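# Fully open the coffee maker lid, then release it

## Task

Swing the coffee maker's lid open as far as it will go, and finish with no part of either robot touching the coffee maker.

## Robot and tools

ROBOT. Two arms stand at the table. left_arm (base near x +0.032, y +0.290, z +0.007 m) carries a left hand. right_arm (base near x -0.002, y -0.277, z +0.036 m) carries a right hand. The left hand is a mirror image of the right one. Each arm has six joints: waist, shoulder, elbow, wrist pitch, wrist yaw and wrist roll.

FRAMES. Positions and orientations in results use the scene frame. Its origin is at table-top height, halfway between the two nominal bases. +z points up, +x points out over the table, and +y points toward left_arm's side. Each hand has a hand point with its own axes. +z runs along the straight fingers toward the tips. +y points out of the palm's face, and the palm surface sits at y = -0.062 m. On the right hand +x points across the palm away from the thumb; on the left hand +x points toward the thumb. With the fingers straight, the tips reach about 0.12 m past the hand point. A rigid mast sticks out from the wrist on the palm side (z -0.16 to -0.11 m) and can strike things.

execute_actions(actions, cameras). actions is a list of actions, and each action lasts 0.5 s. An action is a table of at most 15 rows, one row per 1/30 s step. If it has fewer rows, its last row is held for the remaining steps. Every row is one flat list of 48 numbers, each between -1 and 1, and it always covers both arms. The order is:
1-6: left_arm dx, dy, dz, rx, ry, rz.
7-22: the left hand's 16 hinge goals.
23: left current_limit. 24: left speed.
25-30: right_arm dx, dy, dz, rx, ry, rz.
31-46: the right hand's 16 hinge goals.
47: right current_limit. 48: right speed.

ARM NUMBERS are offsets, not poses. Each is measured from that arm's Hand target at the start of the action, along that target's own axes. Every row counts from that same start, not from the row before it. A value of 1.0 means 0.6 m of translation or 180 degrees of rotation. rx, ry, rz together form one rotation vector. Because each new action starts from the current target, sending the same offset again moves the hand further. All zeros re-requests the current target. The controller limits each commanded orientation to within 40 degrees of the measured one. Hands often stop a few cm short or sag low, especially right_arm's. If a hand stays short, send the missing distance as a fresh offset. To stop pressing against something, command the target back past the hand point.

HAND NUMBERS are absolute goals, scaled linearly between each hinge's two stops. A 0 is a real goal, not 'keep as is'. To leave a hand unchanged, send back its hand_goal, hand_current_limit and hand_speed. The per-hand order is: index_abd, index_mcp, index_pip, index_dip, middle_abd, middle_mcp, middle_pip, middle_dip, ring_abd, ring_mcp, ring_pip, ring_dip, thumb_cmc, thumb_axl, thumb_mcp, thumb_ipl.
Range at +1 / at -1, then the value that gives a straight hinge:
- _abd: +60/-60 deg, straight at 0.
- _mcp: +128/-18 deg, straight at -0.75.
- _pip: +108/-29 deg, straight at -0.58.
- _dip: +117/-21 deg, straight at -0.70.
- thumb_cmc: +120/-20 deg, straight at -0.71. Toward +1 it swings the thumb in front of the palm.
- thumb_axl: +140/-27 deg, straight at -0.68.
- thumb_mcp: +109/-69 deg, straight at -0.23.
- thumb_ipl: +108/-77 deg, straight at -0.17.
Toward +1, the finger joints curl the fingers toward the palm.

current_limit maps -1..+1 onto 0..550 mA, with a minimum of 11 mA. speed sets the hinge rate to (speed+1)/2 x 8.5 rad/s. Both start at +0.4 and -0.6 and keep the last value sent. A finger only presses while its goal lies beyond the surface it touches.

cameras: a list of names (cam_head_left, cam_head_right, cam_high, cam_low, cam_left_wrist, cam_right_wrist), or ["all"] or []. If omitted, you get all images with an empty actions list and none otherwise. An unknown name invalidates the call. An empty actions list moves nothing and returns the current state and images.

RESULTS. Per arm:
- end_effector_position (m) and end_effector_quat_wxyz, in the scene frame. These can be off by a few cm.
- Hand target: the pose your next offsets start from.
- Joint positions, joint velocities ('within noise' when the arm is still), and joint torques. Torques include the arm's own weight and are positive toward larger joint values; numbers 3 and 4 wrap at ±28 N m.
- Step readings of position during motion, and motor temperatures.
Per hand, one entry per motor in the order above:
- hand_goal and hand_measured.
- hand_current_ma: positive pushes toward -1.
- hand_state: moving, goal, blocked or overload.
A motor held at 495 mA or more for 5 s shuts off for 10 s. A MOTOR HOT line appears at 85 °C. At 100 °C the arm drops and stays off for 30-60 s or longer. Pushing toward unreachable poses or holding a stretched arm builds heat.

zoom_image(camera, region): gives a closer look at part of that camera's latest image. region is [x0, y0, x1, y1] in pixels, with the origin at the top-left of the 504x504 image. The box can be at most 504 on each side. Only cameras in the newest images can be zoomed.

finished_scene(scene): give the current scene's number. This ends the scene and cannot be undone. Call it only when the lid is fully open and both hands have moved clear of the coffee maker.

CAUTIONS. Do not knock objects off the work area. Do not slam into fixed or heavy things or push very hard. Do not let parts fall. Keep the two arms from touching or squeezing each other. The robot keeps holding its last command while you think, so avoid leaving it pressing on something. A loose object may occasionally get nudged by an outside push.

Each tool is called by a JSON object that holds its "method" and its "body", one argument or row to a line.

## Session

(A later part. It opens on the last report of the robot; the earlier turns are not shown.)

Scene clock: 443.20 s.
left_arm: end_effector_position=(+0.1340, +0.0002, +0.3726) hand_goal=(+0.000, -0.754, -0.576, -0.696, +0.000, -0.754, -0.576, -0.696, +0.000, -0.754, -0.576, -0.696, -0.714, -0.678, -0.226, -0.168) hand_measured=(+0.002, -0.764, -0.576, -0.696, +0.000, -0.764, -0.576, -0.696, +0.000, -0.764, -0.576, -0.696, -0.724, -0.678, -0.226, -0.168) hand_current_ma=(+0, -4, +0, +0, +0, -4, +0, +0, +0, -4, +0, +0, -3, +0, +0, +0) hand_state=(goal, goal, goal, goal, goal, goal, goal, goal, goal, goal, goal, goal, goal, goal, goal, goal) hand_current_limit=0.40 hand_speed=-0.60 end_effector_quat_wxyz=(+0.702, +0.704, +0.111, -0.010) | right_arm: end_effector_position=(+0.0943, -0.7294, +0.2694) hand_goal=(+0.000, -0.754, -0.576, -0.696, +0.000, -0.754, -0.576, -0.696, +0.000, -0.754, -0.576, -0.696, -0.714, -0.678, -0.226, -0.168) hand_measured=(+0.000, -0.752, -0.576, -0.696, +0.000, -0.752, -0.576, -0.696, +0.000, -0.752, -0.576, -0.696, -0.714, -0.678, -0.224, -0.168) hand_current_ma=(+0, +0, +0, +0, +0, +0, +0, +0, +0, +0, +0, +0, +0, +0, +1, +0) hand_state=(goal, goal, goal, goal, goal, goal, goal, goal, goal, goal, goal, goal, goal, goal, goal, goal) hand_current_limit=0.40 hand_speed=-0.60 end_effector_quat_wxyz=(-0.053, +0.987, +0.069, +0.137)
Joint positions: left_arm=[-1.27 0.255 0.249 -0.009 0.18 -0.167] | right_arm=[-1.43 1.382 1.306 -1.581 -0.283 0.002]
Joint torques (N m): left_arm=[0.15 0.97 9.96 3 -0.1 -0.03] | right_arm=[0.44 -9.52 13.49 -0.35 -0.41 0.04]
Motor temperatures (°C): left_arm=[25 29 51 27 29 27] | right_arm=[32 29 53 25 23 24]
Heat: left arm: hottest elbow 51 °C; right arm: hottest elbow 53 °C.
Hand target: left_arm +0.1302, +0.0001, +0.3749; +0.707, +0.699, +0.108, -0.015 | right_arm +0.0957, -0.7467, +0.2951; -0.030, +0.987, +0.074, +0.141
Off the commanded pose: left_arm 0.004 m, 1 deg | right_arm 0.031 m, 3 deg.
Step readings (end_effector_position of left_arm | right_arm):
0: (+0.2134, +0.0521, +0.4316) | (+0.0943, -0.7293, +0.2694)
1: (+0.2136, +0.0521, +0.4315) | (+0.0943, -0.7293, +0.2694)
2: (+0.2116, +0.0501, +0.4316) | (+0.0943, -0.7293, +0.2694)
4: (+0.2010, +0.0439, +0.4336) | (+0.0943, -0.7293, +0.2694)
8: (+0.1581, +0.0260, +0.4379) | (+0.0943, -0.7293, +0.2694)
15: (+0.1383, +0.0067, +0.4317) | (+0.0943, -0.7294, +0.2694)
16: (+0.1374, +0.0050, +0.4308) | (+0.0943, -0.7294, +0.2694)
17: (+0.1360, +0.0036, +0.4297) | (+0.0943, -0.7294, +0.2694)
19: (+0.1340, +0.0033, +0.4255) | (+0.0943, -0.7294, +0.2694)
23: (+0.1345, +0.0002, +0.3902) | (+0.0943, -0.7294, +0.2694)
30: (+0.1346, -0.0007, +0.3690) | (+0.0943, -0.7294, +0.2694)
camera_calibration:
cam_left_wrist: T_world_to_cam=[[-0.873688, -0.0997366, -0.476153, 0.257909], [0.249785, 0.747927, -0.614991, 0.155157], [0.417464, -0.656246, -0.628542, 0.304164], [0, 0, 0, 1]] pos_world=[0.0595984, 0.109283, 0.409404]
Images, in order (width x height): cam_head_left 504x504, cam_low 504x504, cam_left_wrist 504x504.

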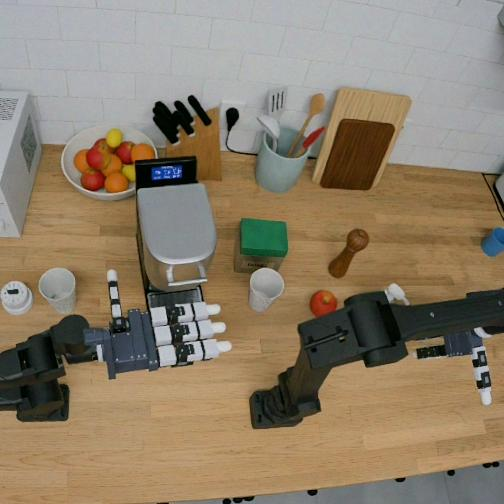

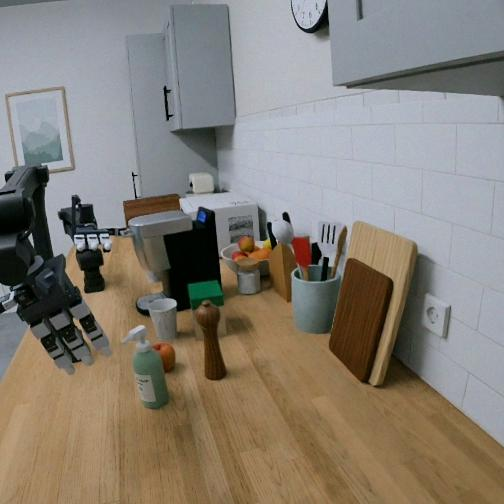

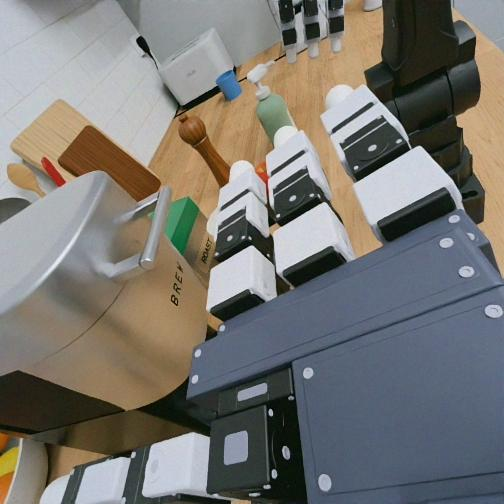

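{"method": "execute_actions", "body": {
  "actions": [
    [[0.0101,-0.0574,0,0,0,0,0,-0.754,-0.576,-0.696,0,-0.754,-0.576,-0.696,0,-0.754,-0.576,-0.696,-0.714,-0.678,-0.226,-0.168,0.4,-0.6,0,0,0,0,0,0,0,-0.754,-0.576,-0.696,0,-0.754,-0.576,-0.696,0,-0.754,-0.576,-0.696,-0.714,-0.678,-0.226,-0.168,0.4,-0.6]]
  ],
  "cameras": ["cam_head_left","cam_low","cam_left_wrist"]
}}

{"method": "zoom_image", "body": {
  "camera": "cam_low",
  "region": [60, 190, 180, 310]
}}

{"method": "zoom_image", "body": {
  "camera": "cam_left_wrist",
  "region": [80, 120, 300, 340]
}}

Scene clock: 460.97 s.
left_arm: end_effector_position=(+0.1333, +0.0023, +0.3428) hand_goal=(+0.000, -0.754, -0.576, -0.696, +0.000, -0.754, -0.576, -0.696, +0.000, -0.754, -0.576, -0.696, -0.714, -0.678, -0.226, -0.168) hand_measured=(+0.002, -0.764, -0.576, -0.696, +0.000, -0.764, -0.576, -0.696, +0.000, -0.764, -0.576, -0.696, -0.724, -0.678, -0.226, -0.168) hand_current_ma=(+0, -4, +0, +0, +0, -4, +0, +0, +0, -4, +0, +0, -3, +0, +0, +0) hand_state=(goal, goal, goal, goal, goal, goal, goal, goal, goal, goal, goal, goal, goal, goal, goal, goal) hand_current_limit=0.40 hand_speed=-0.60 end_effector_quat_wxyz=(+0.707, +0.699, +0.110, -0.008) | right_arm: end_effector_position=(+0.0943, -0.7294, +0.2694) hand_goal=(+0.000, -0.754, -0.576, -0.696, +0.000, -0.754, -0.576, -0.696, +0.000, -0.754, -0.576, -0.696, -0.714, -0.678, -0.226, -0.168) hand_measured=(+0.000, -0.752, -0.576, -0.696, +0.000, -0.752, -0.576, -0.696, +0.000, -0.752, -0.576, -0.696, -0.714, -0.678, -0.224, -0.168) hand_current_ma=(+0, +0, +0, +0, +0, +0, +0, +0, +0, +0, +0, +0, +0, +0, +1, +0) hand_state=(goal, goal, goal, goal, goal, goal, goal, goal, goal, goal, goal, goal, goal, goal, goal, goal) hand_current_limit=0.40 hand_speed=-0.60 end_effector_quat_wxyz=(-0.053, +0.987, +0.069, +0.137)
Joint positions: left_arm=[-1.271 0.259 0.161 0.097 0.179 -0.167] | right_arm=[-1.43 1.382 1.306 -1.581 -0.283 0.002]
Joint torques (N m): left_arm=[0.15 1.96 9.65 3.02 -0.09 -0.03] | right_arm=[0.38 -9.58 13.49 -0.35 -0.41 0.04]
Motor temperatures (°C): left_arm=[25 29 51 27 29 27] | right_arm=[32 29 55 25 23 24]
Heat: left arm: hottest elbow 51 °C; right arm: hottest elbow 55 °C.
Hand target: left_arm +0.1302, +0.0002, +0.3400; +0.707, +0.699, +0.108, -0.015 | right_arm +0.0957, -0.7467, +0.2951; -0.030, +0.987, +0.074, +0.141
Off the commanded pose: left_arm 0.005 m, 1 deg | right_arm 0.031 m, 3 deg.
Step readings (end_effector_position of left_arm | right_arm):
0: (+0.1340, +0.0003, +0.3727) | (+0.0943, -0.7294, +0.2694)
1: (+0.1340, +0.0003, +0.3728) | (+0.0943, -0.7294, +0.2694)
2: (+0.1338, +0.0007, +0.3721) | (+0.0943, -0.7294, +0.2694)
4: (+0.1334, +0.0020, +0.3687) | (+0.0943, -0.7294, +0.2694)
8: (+0.1334, +0.0020, +0.3490) | (+0.0943, -0.7294, +0.2694)
15: (+0.1335, +0.0020, +0.3415) | (+0.0943, -0.7294, +0.2694)
camera_calibration:
cam_left_wrist: T_world_to_cam=[[-0.871423, -0.106893, -0.478744, 0.243821], [0.252141, 0.73956, -0.62408, 0.138242], [0.42077, -0.664548, -0.617518, 0.282877], [0, 0, 0, 1]] pos_world=[0.0585888, 0.111809, 0.377684]
Images, in order (width x height): cam_head_left 504x504, cam_low 504x504, cam_left_wrist 504x504.

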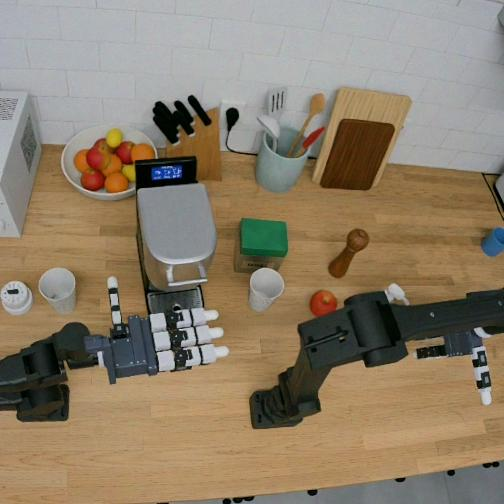

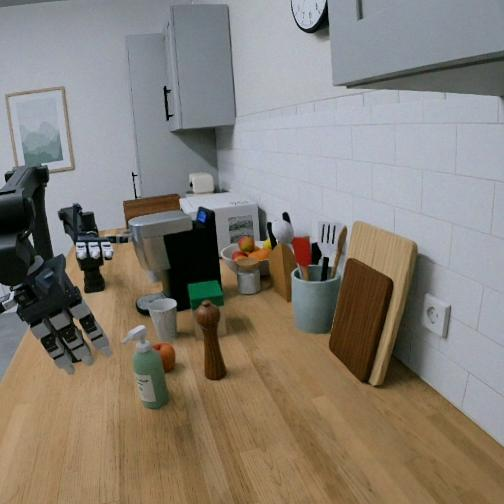

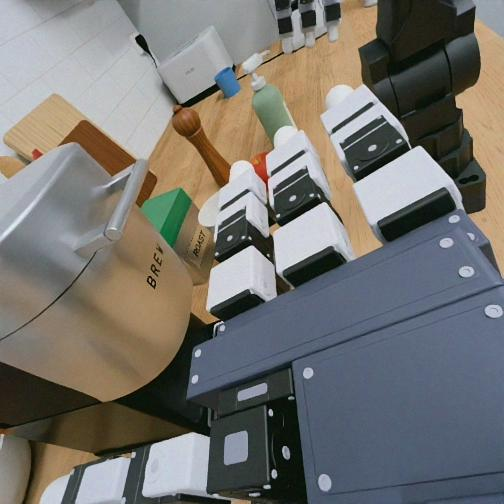

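Scaled by 4.200.

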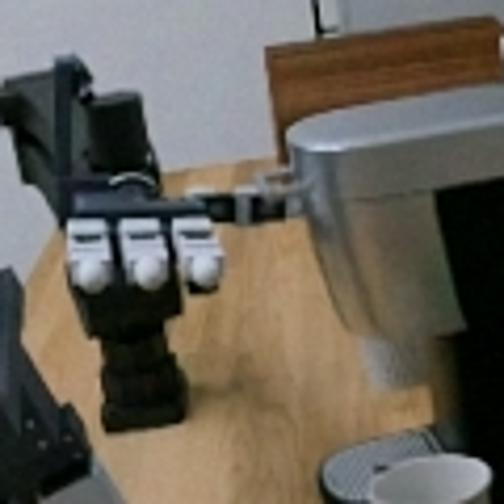

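Scaled by 2.291.

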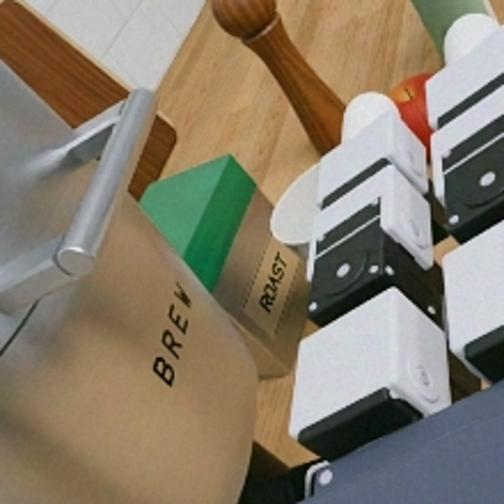

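{"method": "execute_actions", "body": {
  "actions": [
    [[0.0895,0.0158,0.012,0,0,0,0,-0.754,-0.576,-0.696,0,-0.754,-0.576,-0.696,0,-0.754,-0.576,-0.696,-0.714,-0.678,-0.226,-0.168,0.4,-0.6,0,0,0,0,0,0,0,-0.754,-0.576,-0.696,0,-0.754,-0.576,-0.696,0,-0.754,-0.576,-0.696,-0.714,-0.678,-0.226,-0.168,0.4,-0.6]]
  ],
  "cameras": ["cam_head_left","cam_low","cam_left_wrist"]
}}

{"method": "zoom_image", "body": {
  "camera": "cam_low",
  "region": [60, 190, 180, 310]
}}

{"method": "zoom_image", "body": {
  "camera": "cam_left_wrist",
  "region": [80, 120, 300, 340]
}}

Scene clock: 490.97 s.
left_arm: end_effector_position=(+0.1804, -0.0005, +0.3287) hand_goal=(+0.000, -0.754, -0.576, -0.696, +0.000, -0.754, -0.576, -0.696, +0.000, -0.754, -0.576, -0.696, -0.714, -0.678, -0.226, -0.168) hand_measured=(+0.000, -0.764, -0.576, -0.696, +0.000, -0.764, -0.576, -0.696, +0.000, -0.764, -0.576, -0.696, -0.724, -0.678, -0.226, -0.168) hand_current_ma=(+0, -4, +0, +0, +0, -4, +0, +0, +0, -4, +0, +0, -3, +0, +0, +0) hand_state=(goal, goal, goal, goal, goal, goal, goal, goal, goal, goal, goal, goal, goal, goal, goal, goal) hand_current_limit=0.40 hand_speed=-0.60 end_effector_quat_wxyz=(+0.699, +0.706, +0.110, -0.023) | right_arm: end_effector_position=(+0.0943, -0.7294, +0.2694) hand_goal=(+0.000, -0.754, -0.576, -0.696, +0.000, -0.754, -0.576, -0.696, +0.000, -0.754, -0.576, -0.696, -0.714, -0.678, -0.226, -0.168) hand_measured=(+0.000, -0.752, -0.576, -0.696, +0.000, -0.752, -0.576, -0.696, +0.000, -0.752, -0.576, -0.696, -0.714, -0.678, -0.224, -0.168) hand_current_ma=(+0, +0, +0, +0, +0, +0, +0, +0, +0, +0, +0, +0, +0, +0, +1, +0) hand_state=(goal, goal, goal, goal, goal, goal, goal, goal, goal, goal, goal, goal, goal, goal, goal, goal) hand_current_limit=0.40 hand_speed=-0.60 end_effector_quat_wxyz=(-0.053, +0.987, +0.069, +0.137)
Joint positions: left_arm=[-0.957 0.447 0.161 0.262 0.515 -0.175] | right_arm=[-1.43 1.382 1.306 -1.581 -0.283 0.002]
Joint torques (N m): left_arm=[2.84 0.85 10.97 2.78 0.26 0.06] | right_arm=[0.44 -9.58 13.48 -0.36 -0.41 0.04]
Motor temperatures (°C): left_arm=[25 29 46 27 28 27] | right_arm=[32 30 59 24 23 24]
Heat: left arm: hottest elbow 46 °C; right arm: hottest elbow 59 °C.
Hand target: left_arm +0.1852, +0.0002, +0.3400; +0.707, +0.699, +0.108, -0.015 | right_arm +0.0957, -0.7467, +0.2951; -0.030, +0.987, +0.074, +0.141
Off the commanded pose: left_arm 0.012 m, 2 deg | right_arm 0.031 m, 3 deg.
Step readings (end_effector_position of left_arm | right_arm):
0: (+0.1333, +0.0023, +0.3428) | (+0.0943, -0.7294, +0.2694)
1: (+0.1327, +0.0020, +0.3428) | (+0.0943, -0.7294, +0.2694)
2: (+0.1317, +0.0013, +0.3430) | (+0.0943, -0.7294, +0.2694)
4: (+0.1335, -0.0006, +0.3416) | (+0.0943, -0.7294, +0.2694)
8: (+0.1675, +0.0041, +0.3330) | (+0.0943, -0.7294, +0.2694)
15: (+0.1815, -0.0001, +0.3250) | (+0.0943, -0.7294, +0.2694)
camera_calibration:
cam_left_wrist: T_world_to_cam=[[-0.883858, -0.0792592, -0.460991, 0.27417], [0.254747, 0.744992, -0.616515, 0.116664], [0.392299, -0.662348, -0.638277, 0.264458], [0, 0, 0, 1]] pos_world=[0.108861, 0.10998, 0.367112]
Images, in order (width x height): cam_head_left 504x504, cam_low 504x504, cam_left_wrist 504x504.

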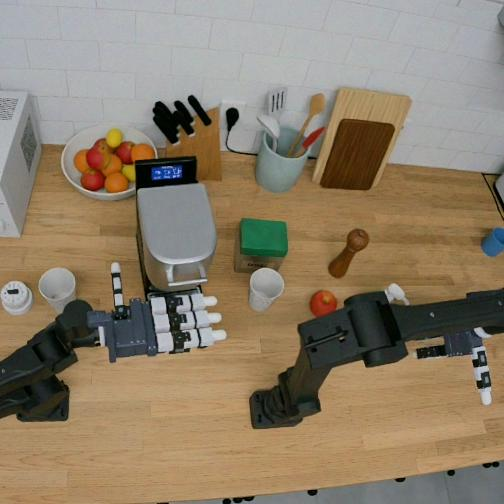

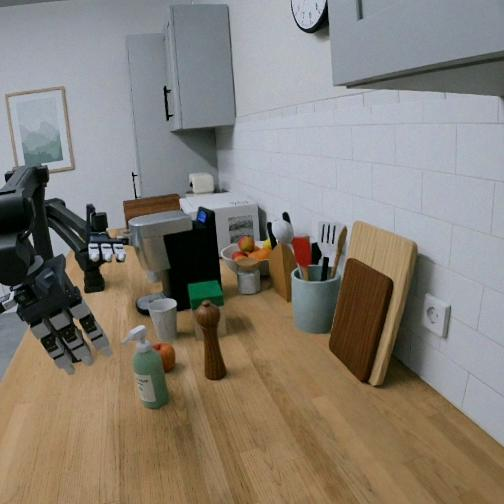

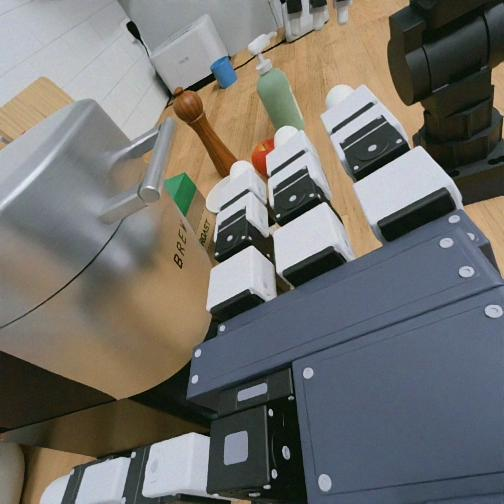

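Scaled by 4.200.

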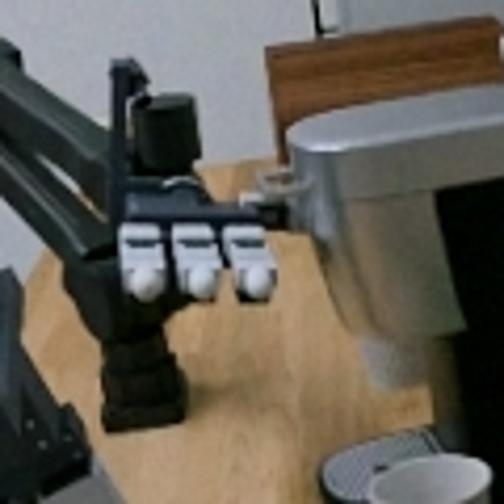

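Scaled by 2.291.

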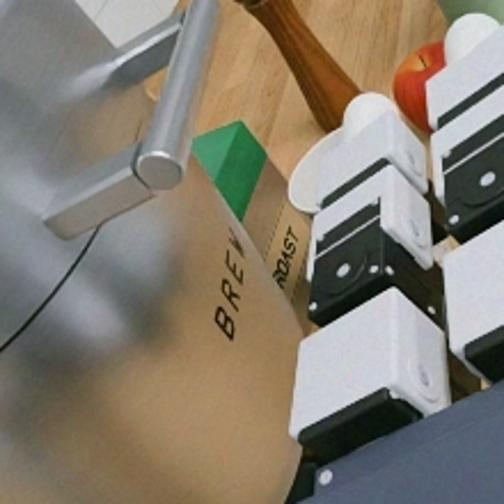

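{"method": "execute_actions", "body": {
  "actions": [
    [[0.0143,0.0618,0.0033,0,0,0,0,-0.754,-0.576,-0.696,0,-0.754,-0.576,-0.696,0,-0.754,-0.576,-0.696,-0.714,-0.678,-0.226,-0.168,0.4,-0.6,0,0,0,0,0,0,0,-0.754,-0.576,-0.696,0,-0.754,-0.576,-0.696,0,-0.754,-0.576,-0.696,-0.714,-0.678,-0.226,-0.168,0.4,-0.6]]
  ],
  "cameras": ["cam_low","cam_left_wrist"]
}}

{"method": "zoom_image", "body": {
  "camera": "cam_left_wrist",
  "region": [80, 60, 330, 310]
}}

Scene clock: 540.10 s.
left_arm: end_effector_position=(+0.1940, +0.0024, +0.3379) hand_goal=(+0.000, -0.754, -0.576, -0.696, +0.000, -0.754, -0.576, -0.696, +0.000, -0.754, -0.576, -0.696, -0.714, -0.678, -0.226, -0.168) hand_measured=(+0.000, -0.764, -0.576, -0.696, +0.000, -0.764, -0.576, -0.696, +0.000, -0.764, -0.576, -0.696, -0.724, -0.678, -0.226, -0.168) hand_current_ma=(+0, -4, +0, +0, +0, -4, +0, +0, +0, -4, +0, +0, -3, +0, +0, +0) hand_state=(goal, goal, goal, goal, goal, goal, goal, goal, goal, goal, goal, goal, goal, goal, goal, goal) hand_current_limit=0.40 hand_speed=-0.60 end_effector_quat_wxyz=(+0.691, +0.713, +0.118, -0.028) | right_arm: end_effector_position=(+0.0943, -0.7294, +0.2694) hand_goal=(+0.000, -0.754, -0.576, -0.696, +0.000, -0.754, -0.576, -0.696, +0.000, -0.754, -0.576, -0.696, -0.714, -0.678, -0.226, -0.168) hand_measured=(+0.000, -0.752, -0.576, -0.696, +0.000, -0.752, -0.576, -0.696, +0.000, -0.752, -0.576, -0.696, -0.714, -0.678, -0.224, -0.168) hand_current_ma=(+0, +0, +0, +0, +0, +0, +0, +0, +0, +0, +0, +0, +0, +0, +1, +0) hand_state=(goal, goal, goal, goal, goal, goal, goal, goal, goal, goal, goal, goal, goal, goal, goal, goal) hand_current_limit=0.40 hand_speed=-0.60 end_effector_quat_wxyz=(-0.053, +0.987, +0.069, +0.137)
Joint positions: left_arm=[-0.879 0.447 0.204 0.191 0.591 -0.175] | right_arm=[-1.43 1.382 1.306 -1.581 -0.283 0.002]
Joint torques (N m): left_arm=[2.32 0.44 14.64 1.92 0.3 0.05] | right_arm=[0.44 -9.58 13.48 -0.35 -0.41 0.04]
Motor temperatures (°C): left_arm=[25 28 46 27 28 27] | right_arm=[32 30 62 24 23 24]
Heat: left arm: hottest elbow 46 °C; right arm: hottest elbow 62 °C.
Hand target: left_arm +0.2002, +0.0002, +0.3750; +0.707, +0.699, +0.108, -0.015 | right_arm +0.0957, -0.7467, +0.2951; -0.030, +0.987, +0.074, +0.141
Off the commanded pose: left_arm 0.038 m, 3 deg | right_arm 0.031 m, 3 deg.
Step readings (end_effector_position of left_arm | right_arm):
0: (+0.1804, -0.0005, +0.3287) | (+0.0943, -0.7294, +0.2694)
1: (+0.1803, -0.0005, +0.3287) | (+0.0943, -0.7294, +0.2694)
2: (+0.1796, -0.0007, +0.3282) | (+0.0943, -0.7294, +0.2694)
4: (+0.1813, -0.0005, +0.3257) | (+0.0943, -0.7294, +0.2694)
8: (+0.1911, +0.0020, +0.3251) | (+0.0943, -0.7294, +0.2694)
15: (+0.1940, +0.0023, +0.3372) | (+0.0943, -0.7294, +0.2694)
camera_calibration:
cam_left_wrist: T_world_to_cam=[[-0.89255, -0.0721243, -0.445143, 0.287109], [0.241342, 0.757459, -0.606639, 0.115979], [0.380931, -0.648887, -0.658663, 0.275831], [0, 0, 0, 1]] pos_world=[0.123196, 0.111842, 0.379841]
Images, in order (width x height): cam_low 504x504, cam_left_wrist 504x504.

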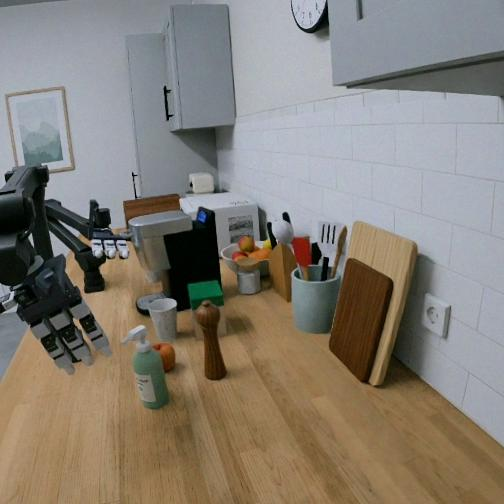

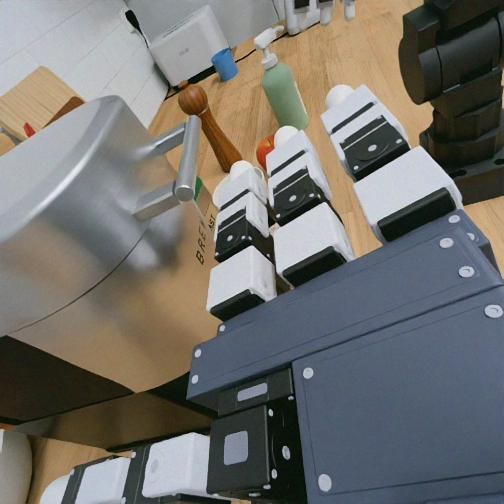

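Scaled by 2.016.

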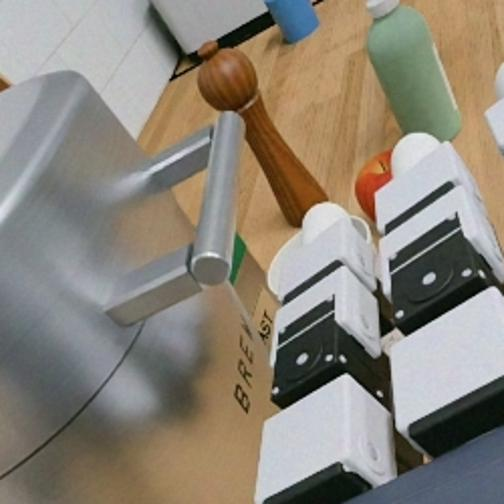

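{"method": "execute_actions", "body": {
  "actions": [
    [[-0.013,0.0739,0,0,0,0,0,-0.754,-0.576,-0.696,0,-0.754,-0.576,-0.696,0,-0.754,-0.576,-0.696,-0.714,-0.678,-0.226,-0.168,0.4,-0.6,0.0395,-0.168,-0.091,0,0,0,0,-0.754,-0.576,-0.696,0,-0.754,-0.576,-0.696,0,-0.754,-0.576,-0.696,-0.714,-0.678,-0.226,-0.168,0.4,-0.6]],
    [[0,0,0,0,0,0,0,-0.754,-0.576,-0.696,0,-0.754,-0.576,-0.696,0,-0.754,-0.576,-0.696,-0.714,-0.678,-0.226,-0.168,0.4,-0.6,0.0395,-0.168,-0.091,0,0,0,0,-0.754,-0.576,-0.696,0,-0.754,-0.576,-0.696,0,-0.754,-0.576,-0.696,-0.714,-0.678,-0.226,-0.168,0.4,-0.6]]
  ],
  "cameras": ["cam_low","cam_left_wrist"]
}}

{"method": "zoom_image", "body": {
  "camera": "cam_left_wrist",
  "region": [80, 60, 330, 310]
}}

Scene clock: 569.57 s.
left_arm: end_effector_position=(+0.1961, +0.0002, +0.3799) hand_goal=(+0.000, -0.754, -0.576, -0.696, +0.000, -0.754, -0.576, -0.696, +0.000, -0.754, -0.576, -0.696, -0.714, -0.678, -0.226, -0.168) hand_measured=(+0.000, -0.766, -0.576, -0.696, +0.000, -0.764, -0.576, -0.696, +0.000, -0.764, -0.576, -0.696, -0.724, -0.678, -0.226, -0.168) hand_current_ma=(+0, -6, +0, +0, +0, -4, +0, +0, +0, -4, +0, +0, -3, +0, +0, +0) hand_state=(goal, goal, goal, goal, goal, goal, goal, goal, goal, goal, goal, goal, goal, goal, goal, goal) hand_current_limit=0.40 hand_speed=-0.60 end_effector_quat_wxyz=(+0.690, +0.713, +0.119, -0.029) | right_arm: end_effector_position=(+0.0787, -0.5505, +0.4249) hand_goal=(+0.000, -0.754, -0.576, -0.696, +0.000, -0.754, -0.576, -0.696, +0.000, -0.754, -0.576, -0.696, -0.714, -0.678, -0.226, -0.168) hand_measured=(+0.000, -0.754, -0.576, -0.696, +0.000, -0.754, -0.576, -0.696, +0.000, -0.754, -0.576, -0.696, -0.716, -0.678, -0.222, -0.168) hand_current_ma=(+0, +0, +0, +0, +0, +0, +0, +0, +0, +0, +0, +0, +0, +0, +1, +0) hand_state=(goal, goal, goal, goal, goal, goal, goal, goal, goal, goal, goal, goal, goal, goal, goal, goal) hand_current_limit=0.40 hand_speed=-0.60 end_effector_quat_wxyz=(+0.133, +0.978, +0.045, +0.154)
Joint positions: left_arm=[-0.878 0.418 0.313 0.049 0.593 -0.176] | right_arm=[-1.29 0.728 1.182 -1.684 -0.231 0.241]
Joint torques (N m): left_arm=[2.43 0.38 15.12 2.02 0.2 0.06] | right_arm=[1.67 -0.62 7.79 0.65 -0.19 0.16]
Motor temperatures (°C): left_arm=[25 28 57 26 27 27] | right_arm=[32 30 62 24 23 24]
Heat: left arm: hottest elbow 57 °C; right arm: hottest elbow 62 °C.
Hand target: left_arm +0.2003, +0.0003, +0.4200; +0.707, +0.699, +0.108, -0.015 | right_arm +0.0797, -0.5497, +0.4206; -0.030, +0.987, +0.074, +0.140
Off the commanded pose: left_arm 0.040 m, 3 deg | right_arm 0.004 m, 19 deg.
joint sent to its limit (right arm) — joint 4 (wrist pitch), lower limit. The joint targets are off in orientation, not in position.
Step readings (end_effector_position of left_arm | right_arm):
0: (+0.1940, +0.0024, +0.3379) | (+0.0943, -0.7294, +0.2694)
1: (+0.1941, +0.0023, +0.3382) | (+0.0943, -0.7290, +0.2693)
2: (+0.1945, +0.0017, +0.3382) | (+0.0939, -0.7269, +0.2706)
4: (+0.1950, +0.0010, +0.3425) | (+0.0923, -0.7166, +0.2788)
8: (+0.1941, +0.0020, +0.3649) | (+0.0881, -0.6843, +0.3203)
15: (+0.1942, +0.0024, +0.3840) | (+0.0863, -0.6506, +0.3746)
16: (+0.1945, +0.0020, +0.3833) | (+0.0863, -0.6499, +0.3744)
17: (+0.1949, +0.0016, +0.3824) | (+0.0864, -0.6473, +0.3730)
19: (+0.1956, +0.0008, +0.3811) | (+0.0852, -0.6338, +0.3682)
23: (+0.1961, +0.0002, +0.3799) | (+0.0846, -0.5931, +0.3893)
30: (+0.1961, +0.0002, +0.3799) | (+0.0786, -0.5488, +0.4341)
camera_calibration:
cam_left_wrist: T_world_to_cam=[[-0.894115, -0.070412, -0.442267, 0.306679], [0.239815, 0.758755, -0.605624, 0.142582], [0.378215, -0.64756, -0.661528, 0.303026], [0, 0, 0, 1]] pos_world=[0.125404, 0.109637, 0.422445]
Images, in order (width x height): cam_low 504x504, cam_left_wrist 504x504.

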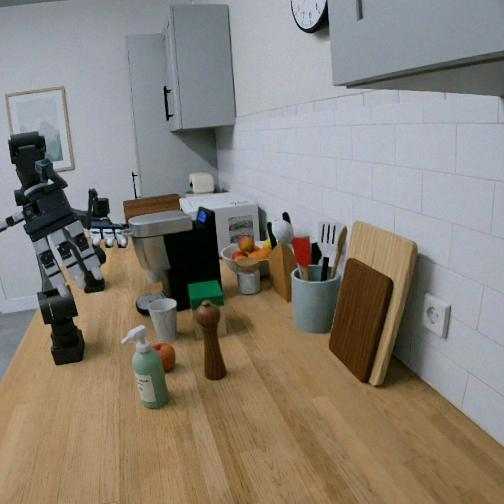

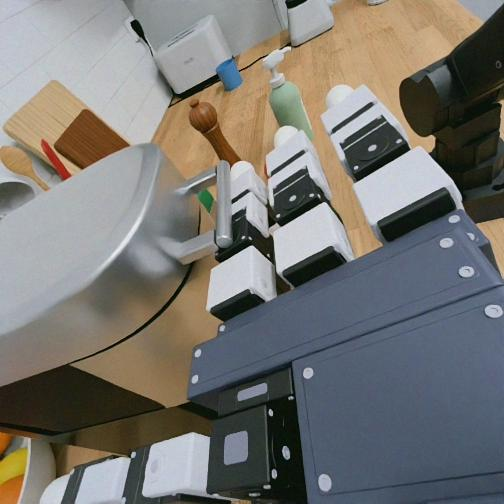

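Scaled by 2.016.

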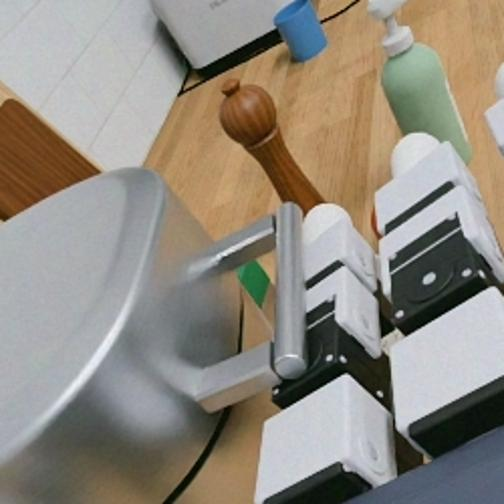

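{"method": "execute_actions", "body": {
  "actions": [
    [[0.0033,0.0767,0.002,0,0,-0.0556,0,-0.754,-0.576,-0.696,0,-0.754,-0.576,-0.696,0,-0.754,-0.576,-0.696,-0.714,-0.678,-0.226,-0.168,0.4,-0.6,0,0,0,0,0,0,0,-0.754,-0.576,-0.696,0,-0.754,-0.576,-0.696,0,-0.754,-0.576,-0.696,-0.714,-0.678,-0.226,-0.168,0.4,-0.6]]
  ],
  "cameras": ["cam_low","cam_left_wrist"]
}}

{"method": "zoom_image", "body": {
  "camera": "cam_low",
  "region": [60, 160, 230, 330]
}}

Scene clock: 599.40 s.
left_arm: end_effector_position=(+0.2115, +0.0017, +0.4229) hand_goal=(+0.000, -0.754, -0.576, -0.696, +0.000, -0.754, -0.576, -0.696, +0.000, -0.754, -0.576, -0.696, -0.714, -0.678, -0.226, -0.168) hand_measured=(+0.000, -0.770, -0.576, -0.696, +0.000, -0.764, -0.576, -0.696, +0.000, -0.764, -0.576, -0.696, -0.724, -0.678, -0.226, -0.168) hand_current_ma=(+0, -8, +0, +0, +0, -4, +0, +0, +0, -4, +0, +0, -3, +0, +0, +0) hand_state=(goal, goal, goal, goal, goal, goal, goal, goal, goal, goal, goal, goal, goal, goal, goal, goal) hand_current_limit=0.40 hand_speed=-0.60 end_effector_quat_wxyz=(+0.686, +0.700, +0.182, -0.083) | right_arm: end_effector_position=(+0.0782, -0.5501, +0.4244) hand_goal=(+0.000, -0.754, -0.576, -0.696, +0.000, -0.754, -0.576, -0.696, +0.000, -0.754, -0.576, -0.696, -0.714, -0.678, -0.226, -0.168) hand_measured=(+0.000, -0.754, -0.576, -0.696, +0.000, -0.754, -0.576, -0.696, +0.000, -0.754, -0.576, -0.696, -0.716, -0.678, -0.222, -0.168) hand_current_ma=(+0, +0, +0, +0, +0, +0, +0, +0, +0, +0, +0, +0, +0, +0, +1, +0) hand_state=(goal, goal, goal, goal, goal, goal, goal, goal, goal, goal, goal, goal, goal, goal, goal, goal) hand_current_limit=0.40 hand_speed=-0.60 end_effector_quat_wxyz=(+0.131, +0.978, +0.039, +0.155)
Joint positions: left_arm=[-0.878 0.417 0.446 -0.085 0.582 -0.344] | right_arm=[-1.287 0.728 1.182 -1.684 -0.231 0.256]
Joint torques (N m): left_arm=[0.44 0.56 15.46 1.99 -0.07 -0.01] | right_arm=[1.67 -0.5 7.94 0.65 -0.22 0.16]
Motor temperatures (°C): left_arm=[25 28 58 26 27 27] | right_arm=[32 28 53 24 23 24]
Heat: left arm: hottest elbow 58 °C; right arm: hottest elbow 53 °C.
Hand target: left_arm +0.2103, +0.0004, +0.4650; +0.703, +0.687, +0.169, -0.077 | right_arm +0.0797, -0.5497, +0.4206; -0.030, +0.987, +0.074, +0.140
Off the commanded pose: left_arm 0.042 m, 3 deg | right_arm 0.004 m, 19 deg.
joint sent to its limit (right arm) — joint 4 (wrist pitch), lower limit. The joint targets are off in orientation, not in position.
Step readings (end_effector_position of left_arm | right_arm):
0: (+0.1961, +0.0002, +0.3799) | (+0.0786, -0.5505, +0.4249)
1: (+0.1962, +0.0002, +0.3801) | (+0.0786, -0.5505, +0.4249)
2: (+0.1975, -0.0002, +0.3802) | (+0.0785, -0.5505, +0.4248)
4: (+0.2009, -0.0008, +0.3823) | (+0.0786, -0.5504, +0.4248)
8: (+0.2058, +0.0001, +0.4000) | (+0.0786, -0.5503, +0.4246)
15: (+0.2091, +0.0028, +0.4247) | (+0.0783, -0.5502, +0.4245)
camera_calibration:
cam_left_wrist: T_world_to_cam=[[-0.953025, -0.0957564, -0.287357, 0.286548], [0.12115, 0.749009, -0.651389, 0.208302], [0.277608, -0.655603, -0.702224, 0.365098], [0, 0, 0, 1]] pos_world=[0.146497, 0.110778, 0.474408]
Images, in order (width x height): cam_low 504x504, cam_left_wrist 504x504.

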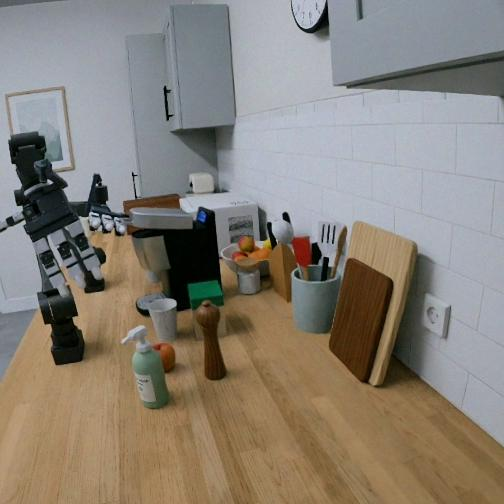

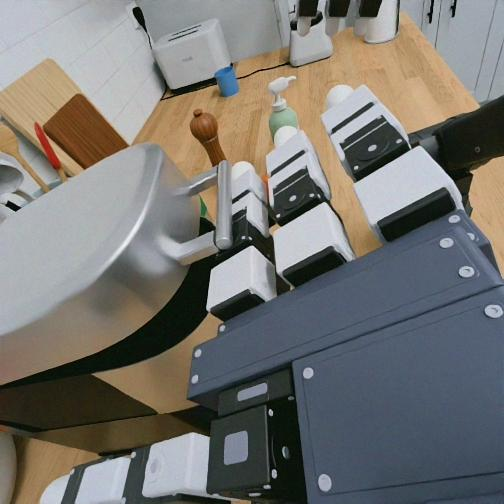

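Scaled by 2.965.

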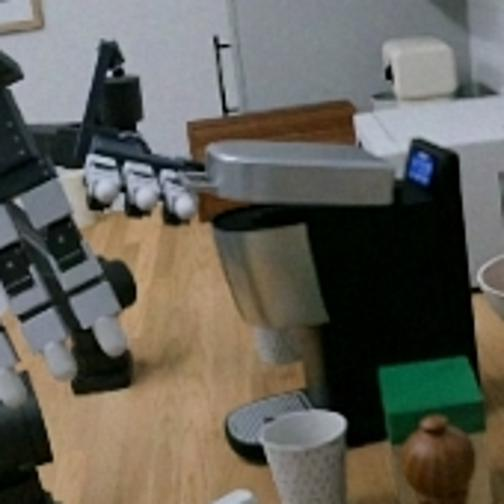

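{"method": "execute_actions", "body": {
  "actions": [
    [[0.001,0.119,-0.048,-0.0085,0.0235,-0.0556,0,-0.754,-0.576,-0.696,0,-0.754,-0.576,-0.696,0,-0.754,-0.576,-0.696,-0.714,-0.678,-0.226,-0.168,0.4,-0.6,0,0,0,0,0,0,0,-0.754,-0.576,-0.696,0,-0.754,-0.576,-0.696,0,-0.754,-0.576,-0.696,-0.714,-0.678,-0.226,-0.168,0.4,-0.6]],
    [[0.0172,0.13,0.0085,-0.0267,0.0356,-0.0833,0,-0.754,-0.576,-0.696,0,-0.754,-0.576,-0.696,0,-0.754,-0.576,-0.696,-0.714,-0.678,-0.226,-0.168,0.4,-0.6,0,0,0,0,0,0,0,-0.754,-0.576,-0.696,0,-0.754,-0.576,-0.696,0,-0.754,-0.576,-0.696,-0.714,-0.678,-0.226,-0.168,0.4,-0.6]]
  ],
  "cameras": ["cam_low","cam_left_wrist","cam_head_left"]
}}

{"method": "zoom_image", "body": {
  "camera": "cam_low",
  "region": [60, 130, 230, 300]
}}

Scene clock: 623.17 s.
left_arm: end_effector_position=(+0.2796, +0.0289, +0.5579) hand_goal=(+0.000, -0.754, -0.576, -0.696, +0.000, -0.754, -0.576, -0.696, +0.000, -0.754, -0.576, -0.696, -0.714, -0.678, -0.226, -0.168) hand_measured=(+0.000, -0.772, -0.582, -0.696, +0.000, -0.764, -0.576, -0.696, +0.000, -0.764, -0.576, -0.696, -0.724, -0.678, -0.226, -0.168) hand_current_ma=(+0, -10, -1, +0, +0, -4, +0, +0, +0, -4, +0, +0, -3, +0, +0, +0) hand_state=(goal, goal, goal, goal, goal, goal, goal, goal, goal, goal, goal, goal, goal, goal, goal, goal) hand_current_limit=0.40 hand_speed=-0.60 end_effector_quat_wxyz=(+0.671, +0.612, +0.388, -0.158) | right_arm: end_effector_position=(+0.0782, -0.5501, +0.4244) hand_goal=(+0.000, -0.754, -0.576, -0.696, +0.000, -0.754, -0.576, -0.696, +0.000, -0.754, -0.576, -0.696, -0.714, -0.678, -0.226, -0.168) hand_measured=(+0.000, -0.754, -0.576, -0.696, +0.000, -0.754, -0.576, -0.696, +0.000, -0.754, -0.576, -0.696, -0.716, -0.678, -0.222, -0.168) hand_current_ma=(+0, +0, +0, +0, +0, +0, +0, +0, +0, +0, +0, +0, +0, +0, +1, +0) hand_state=(goal, goal, goal, goal, goal, goal, goal, goal, goal, goal, goal, goal, goal, goal, goal, goal) hand_current_limit=0.40 hand_speed=-0.60 end_effector_quat_wxyz=(+0.131, +0.978, +0.038, +0.155)
Joint positions: left_arm=[-0.818 0.555 0.91 -0.41 0.442 -0.773] | right_arm=[-1.287 0.728 1.182 -1.684 -0.231 0.257]
Joint torques (N m): left_arm=[2.02 -0.21 14.58 1.95 -0.07 -0.05] | right_arm=[1.67 -0.44 7.94 0.65 -0.23 0.17]
Motor temperatures (°C): left_arm=[25 28 59 26 27 27] | right_arm=[32 28 49 24 23 24]
Heat: left arm: hottest elbow 59 °C; right arm: hottest elbow 49 °C.
Hand target: left_arm +0.2792, +0.0368, +0.5942; +0.688, +0.599, +0.381, -0.152 | right_arm +0.0797, -0.5497, +0.4206; -0.030, +0.987, +0.074, +0.140
Off the commanded pose: left_arm 0.037 m, 3 deg | right_arm 0.004 m, 19 deg.
joint sent to its limit (right arm) — joint 4 (wrist pitch), lower limit. The joint targets are off in orientation, not in position.
Step readings (end_effector_position of left_arm | right_arm):
0: (+0.2115, +0.0017, +0.4229) | (+0.0782, -0.5501, +0.4244)
1: (+0.2117, +0.0017, +0.4234) | (+0.0782, -0.5501, +0.4244)
2: (+0.2130, +0.0020, +0.4237) | (+0.0782, -0.5501, +0.4244)
4: (+0.2169, +0.0046, +0.4286) | (+0.0782, -0.5501, +0.4244)
8: (+0.2211, +0.0160, +0.4582) | (+0.0782, -0.5501, +0.4244)
15: (+0.2225, +0.0303, +0.5043) | (+0.0782, -0.5501, +0.4244)
16: (+0.2231, +0.0307, +0.5060) | (+0.0782, -0.5501, +0.4244)
17: (+0.2260, +0.0312, +0.5072) | (+0.0782, -0.5501, +0.4244)
19: (+0.2384, +0.0321, +0.5129) | (+0.0782, -0.5501, +0.4244)
23: (+0.2615, +0.0323, +0.5404) | (+0.0782, -0.5501, +0.4244)
30: (+0.2748, +0.0316, +0.5646) | (+0.0782, -0.5501, +0.4244)
camera_calibration:
cam_left_wrist: T_world_to_cam=[[-0.940748, -0.313169, 0.130072, 0.162818], [-0.31477, 0.663748, -0.678498, 0.406975], [0.126149, -0.679238, -0.722995, 0.513478], [0, 0, 0, 1]] pos_world=[0.2165, 0.129635, 0.626196]
Images, in order (width x height): cam_head_left 504x504, cam_low 504x504, cam_left_wrist 504x504.

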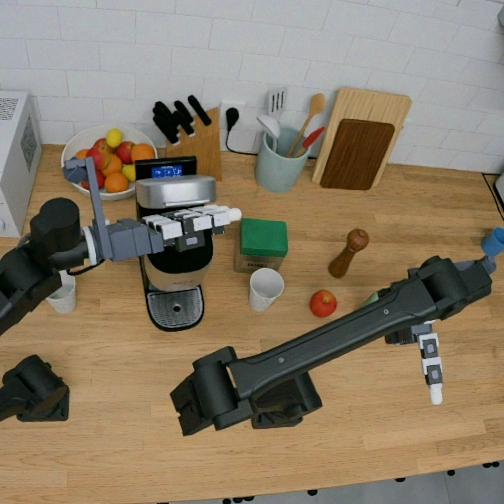

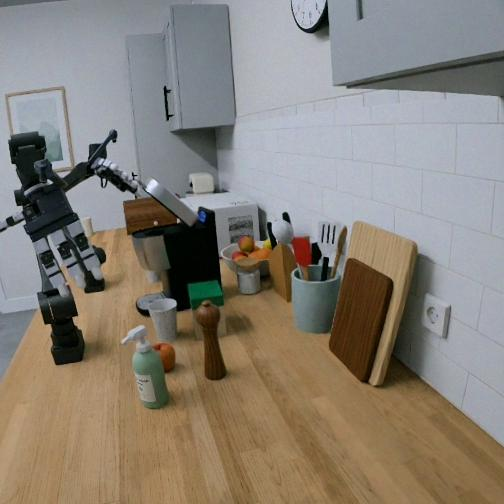

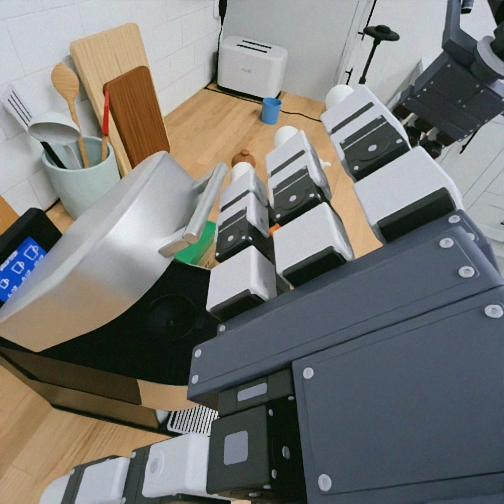

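Scaled by 2.965.

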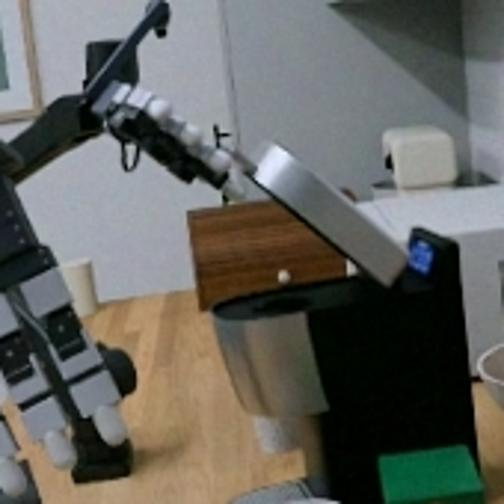

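{"method": "execute_actions", "body": {
  "actions": [
    [[0.0752,0.0988,0.0128,-0.0438,0.0342,-0.0833,0,-0.754,-0.576,-0.696,0,-0.754,-0.576,-0.696,0,-0.754,-0.576,-0.696,-0.714,-0.678,-0.226,-0.168,0.4,-0.6,0,0,0,0,0,0,0,-0.754,-0.576,-0.696,0,-0.754,-0.576,-0.696,0,-0.754,-0.576,-0.696,-0.714,-0.678,-0.226,-0.168,0.4,-0.6]]
  ],
  "cameras": ["cam_low","cam_left_wrist","cam_high"]
}}

{"method": "zoom_image", "body": {
  "camera": "cam_low",
  "region": [60, 130, 230, 300]
}}

Scene clock: 638.00 s.
left_arm: end_effector_position=(+0.3517, +0.0476, +0.5673) hand_goal=(+0.000, -0.754, -0.576, -0.696, +0.000, -0.754, -0.576, -0.696, +0.000, -0.754, -0.576, -0.696, -0.714, -0.678, -0.226, -0.168) hand_measured=(-0.002, -0.766, -0.580, -0.698, -0.002, -0.762, -0.576, -0.696, +0.000, -0.762, -0.576, -0.696, -0.722, -0.678, -0.226, -0.168) hand_current_ma=(+0, -5, -1, +0, +0, -3, +0, +0, +0, -3, +0, +0, -3, +0, +0, +0) hand_state=(goal, goal, goal, goal, goal, goal, goal, goal, goal, goal, goal, goal, goal, goal, goal, goal) hand_current_limit=0.40 hand_speed=-0.60 end_effector_quat_wxyz=(+0.661, +0.515, +0.513, -0.184) | right_arm: end_effector_position=(+0.0782, -0.5501, +0.4244) hand_goal=(+0.000, -0.754, -0.576, -0.696, +0.000, -0.754, -0.576, -0.696, +0.000, -0.754, -0.576, -0.696, -0.714, -0.678, -0.226, -0.168) hand_measured=(+0.000, -0.754, -0.576, -0.696, +0.000, -0.754, -0.576, -0.696, +0.000, -0.754, -0.576, -0.696, -0.716, -0.678, -0.222, -0.168) hand_current_ma=(+0, +0, +0, +0, +0, +0, +0, +0, +0, +0, +0, +0, +0, +0, +1, +0) hand_state=(goal, goal, goal, goal, goal, goal, goal, goal, goal, goal, goal, goal, goal, goal, goal, goal) hand_current_limit=0.40 hand_speed=-0.60 end_effector_quat_wxyz=(+0.131, +0.978, +0.038, +0.155)
Joint positions: left_arm=[-0.711 0.691 1.033 -0.403 0.37 -1.033] | right_arm=[-1.287 0.728 1.182 -1.684 -0.231 0.257]
Joint torques (N m): left_arm=[2.37 -2.26 14.57 2.03 0.18 -0.03] | right_arm=[1.67 -0.44 7.94 0.65 -0.22 0.18]
Motor temperatures (°C): left_arm=[25 28 65 26 27 27] | right_arm=[32 27 48 24 23 24]
Heat: left arm: hottest elbow 65 °C; right arm: hottest elbow 48 °C.
Hand target: left_arm +0.3513, +0.0549, +0.6042; +0.680, +0.503, +0.502, -0.182 | right_arm +0.0797, -0.5497, +0.4206; -0.030, +0.987, +0.074, +0.140
Off the commanded pose: left_arm 0.038 m, 3 deg | right_arm 0.004 m, 19 deg.
joint sent to its limit (right arm) — joint 4 (wrist pitch), lower limit. The joint targets are off in orientation, not in position.
Step readings (end_effector_position of left_arm | right_arm):
0: (+0.2796, +0.0289, +0.5579) | (+0.0782, -0.5501, +0.4244)
1: (+0.2804, +0.0296, +0.5580) | (+0.0782, -0.5501, +0.4244)
2: (+0.2840, +0.0303, +0.5568) | (+0.0782, -0.5501, +0.4244)
4: (+0.2973, +0.0358, +0.5581) | (+0.0782, -0.5501, +0.4244)
8: (+0.3289, +0.0485, +0.5692) | (+0.0782, -0.5501, +0.4244)
15: (+0.3516, +0.0459, +0.5627) | (+0.0782, -0.5501, +0.4244)
camera_calibration:
cam_left_wrist: T_world_to_cam=[[-0.805396, -0.455759, 0.378974, 0.0533389], [-0.585388, 0.511224, -0.629262, 0.4982], [0.0930517, -0.728652, -0.678533, 0.512559], [0, 0, 0, 1]] pos_world=[0.286905, 0.143095, 0.641073]
Images, in order (width x height): cam_high 504x504, cam_low 504x504, cam_left_wrist 504x504.

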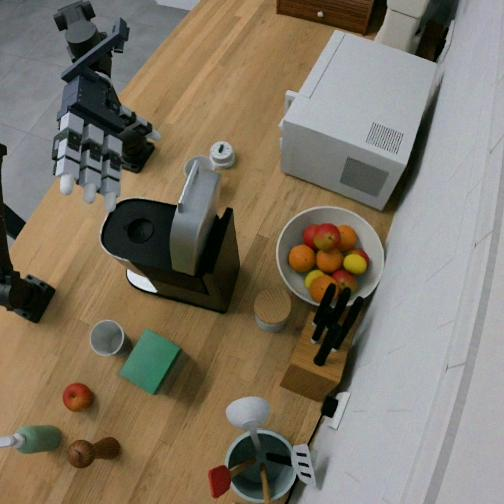

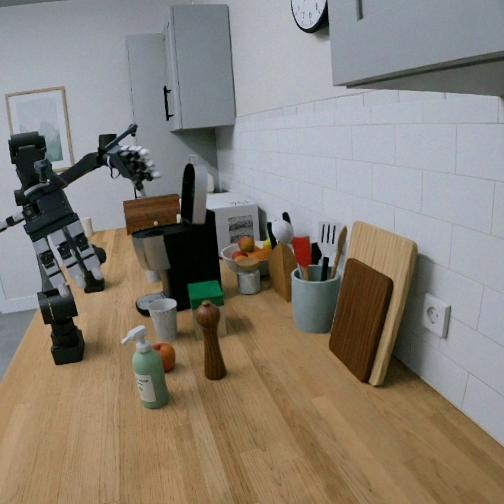

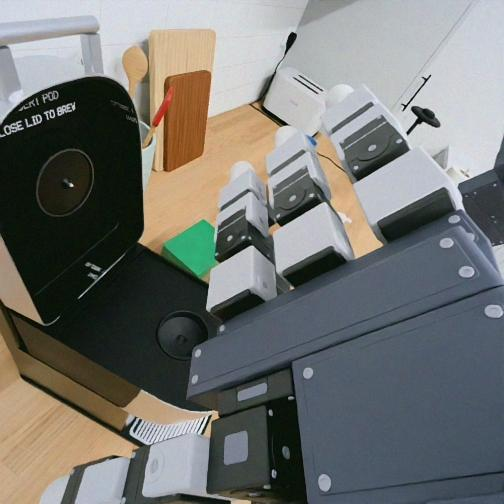

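Scaled by 2.965.

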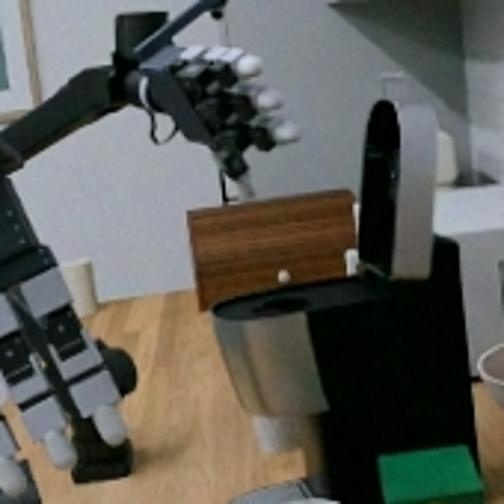

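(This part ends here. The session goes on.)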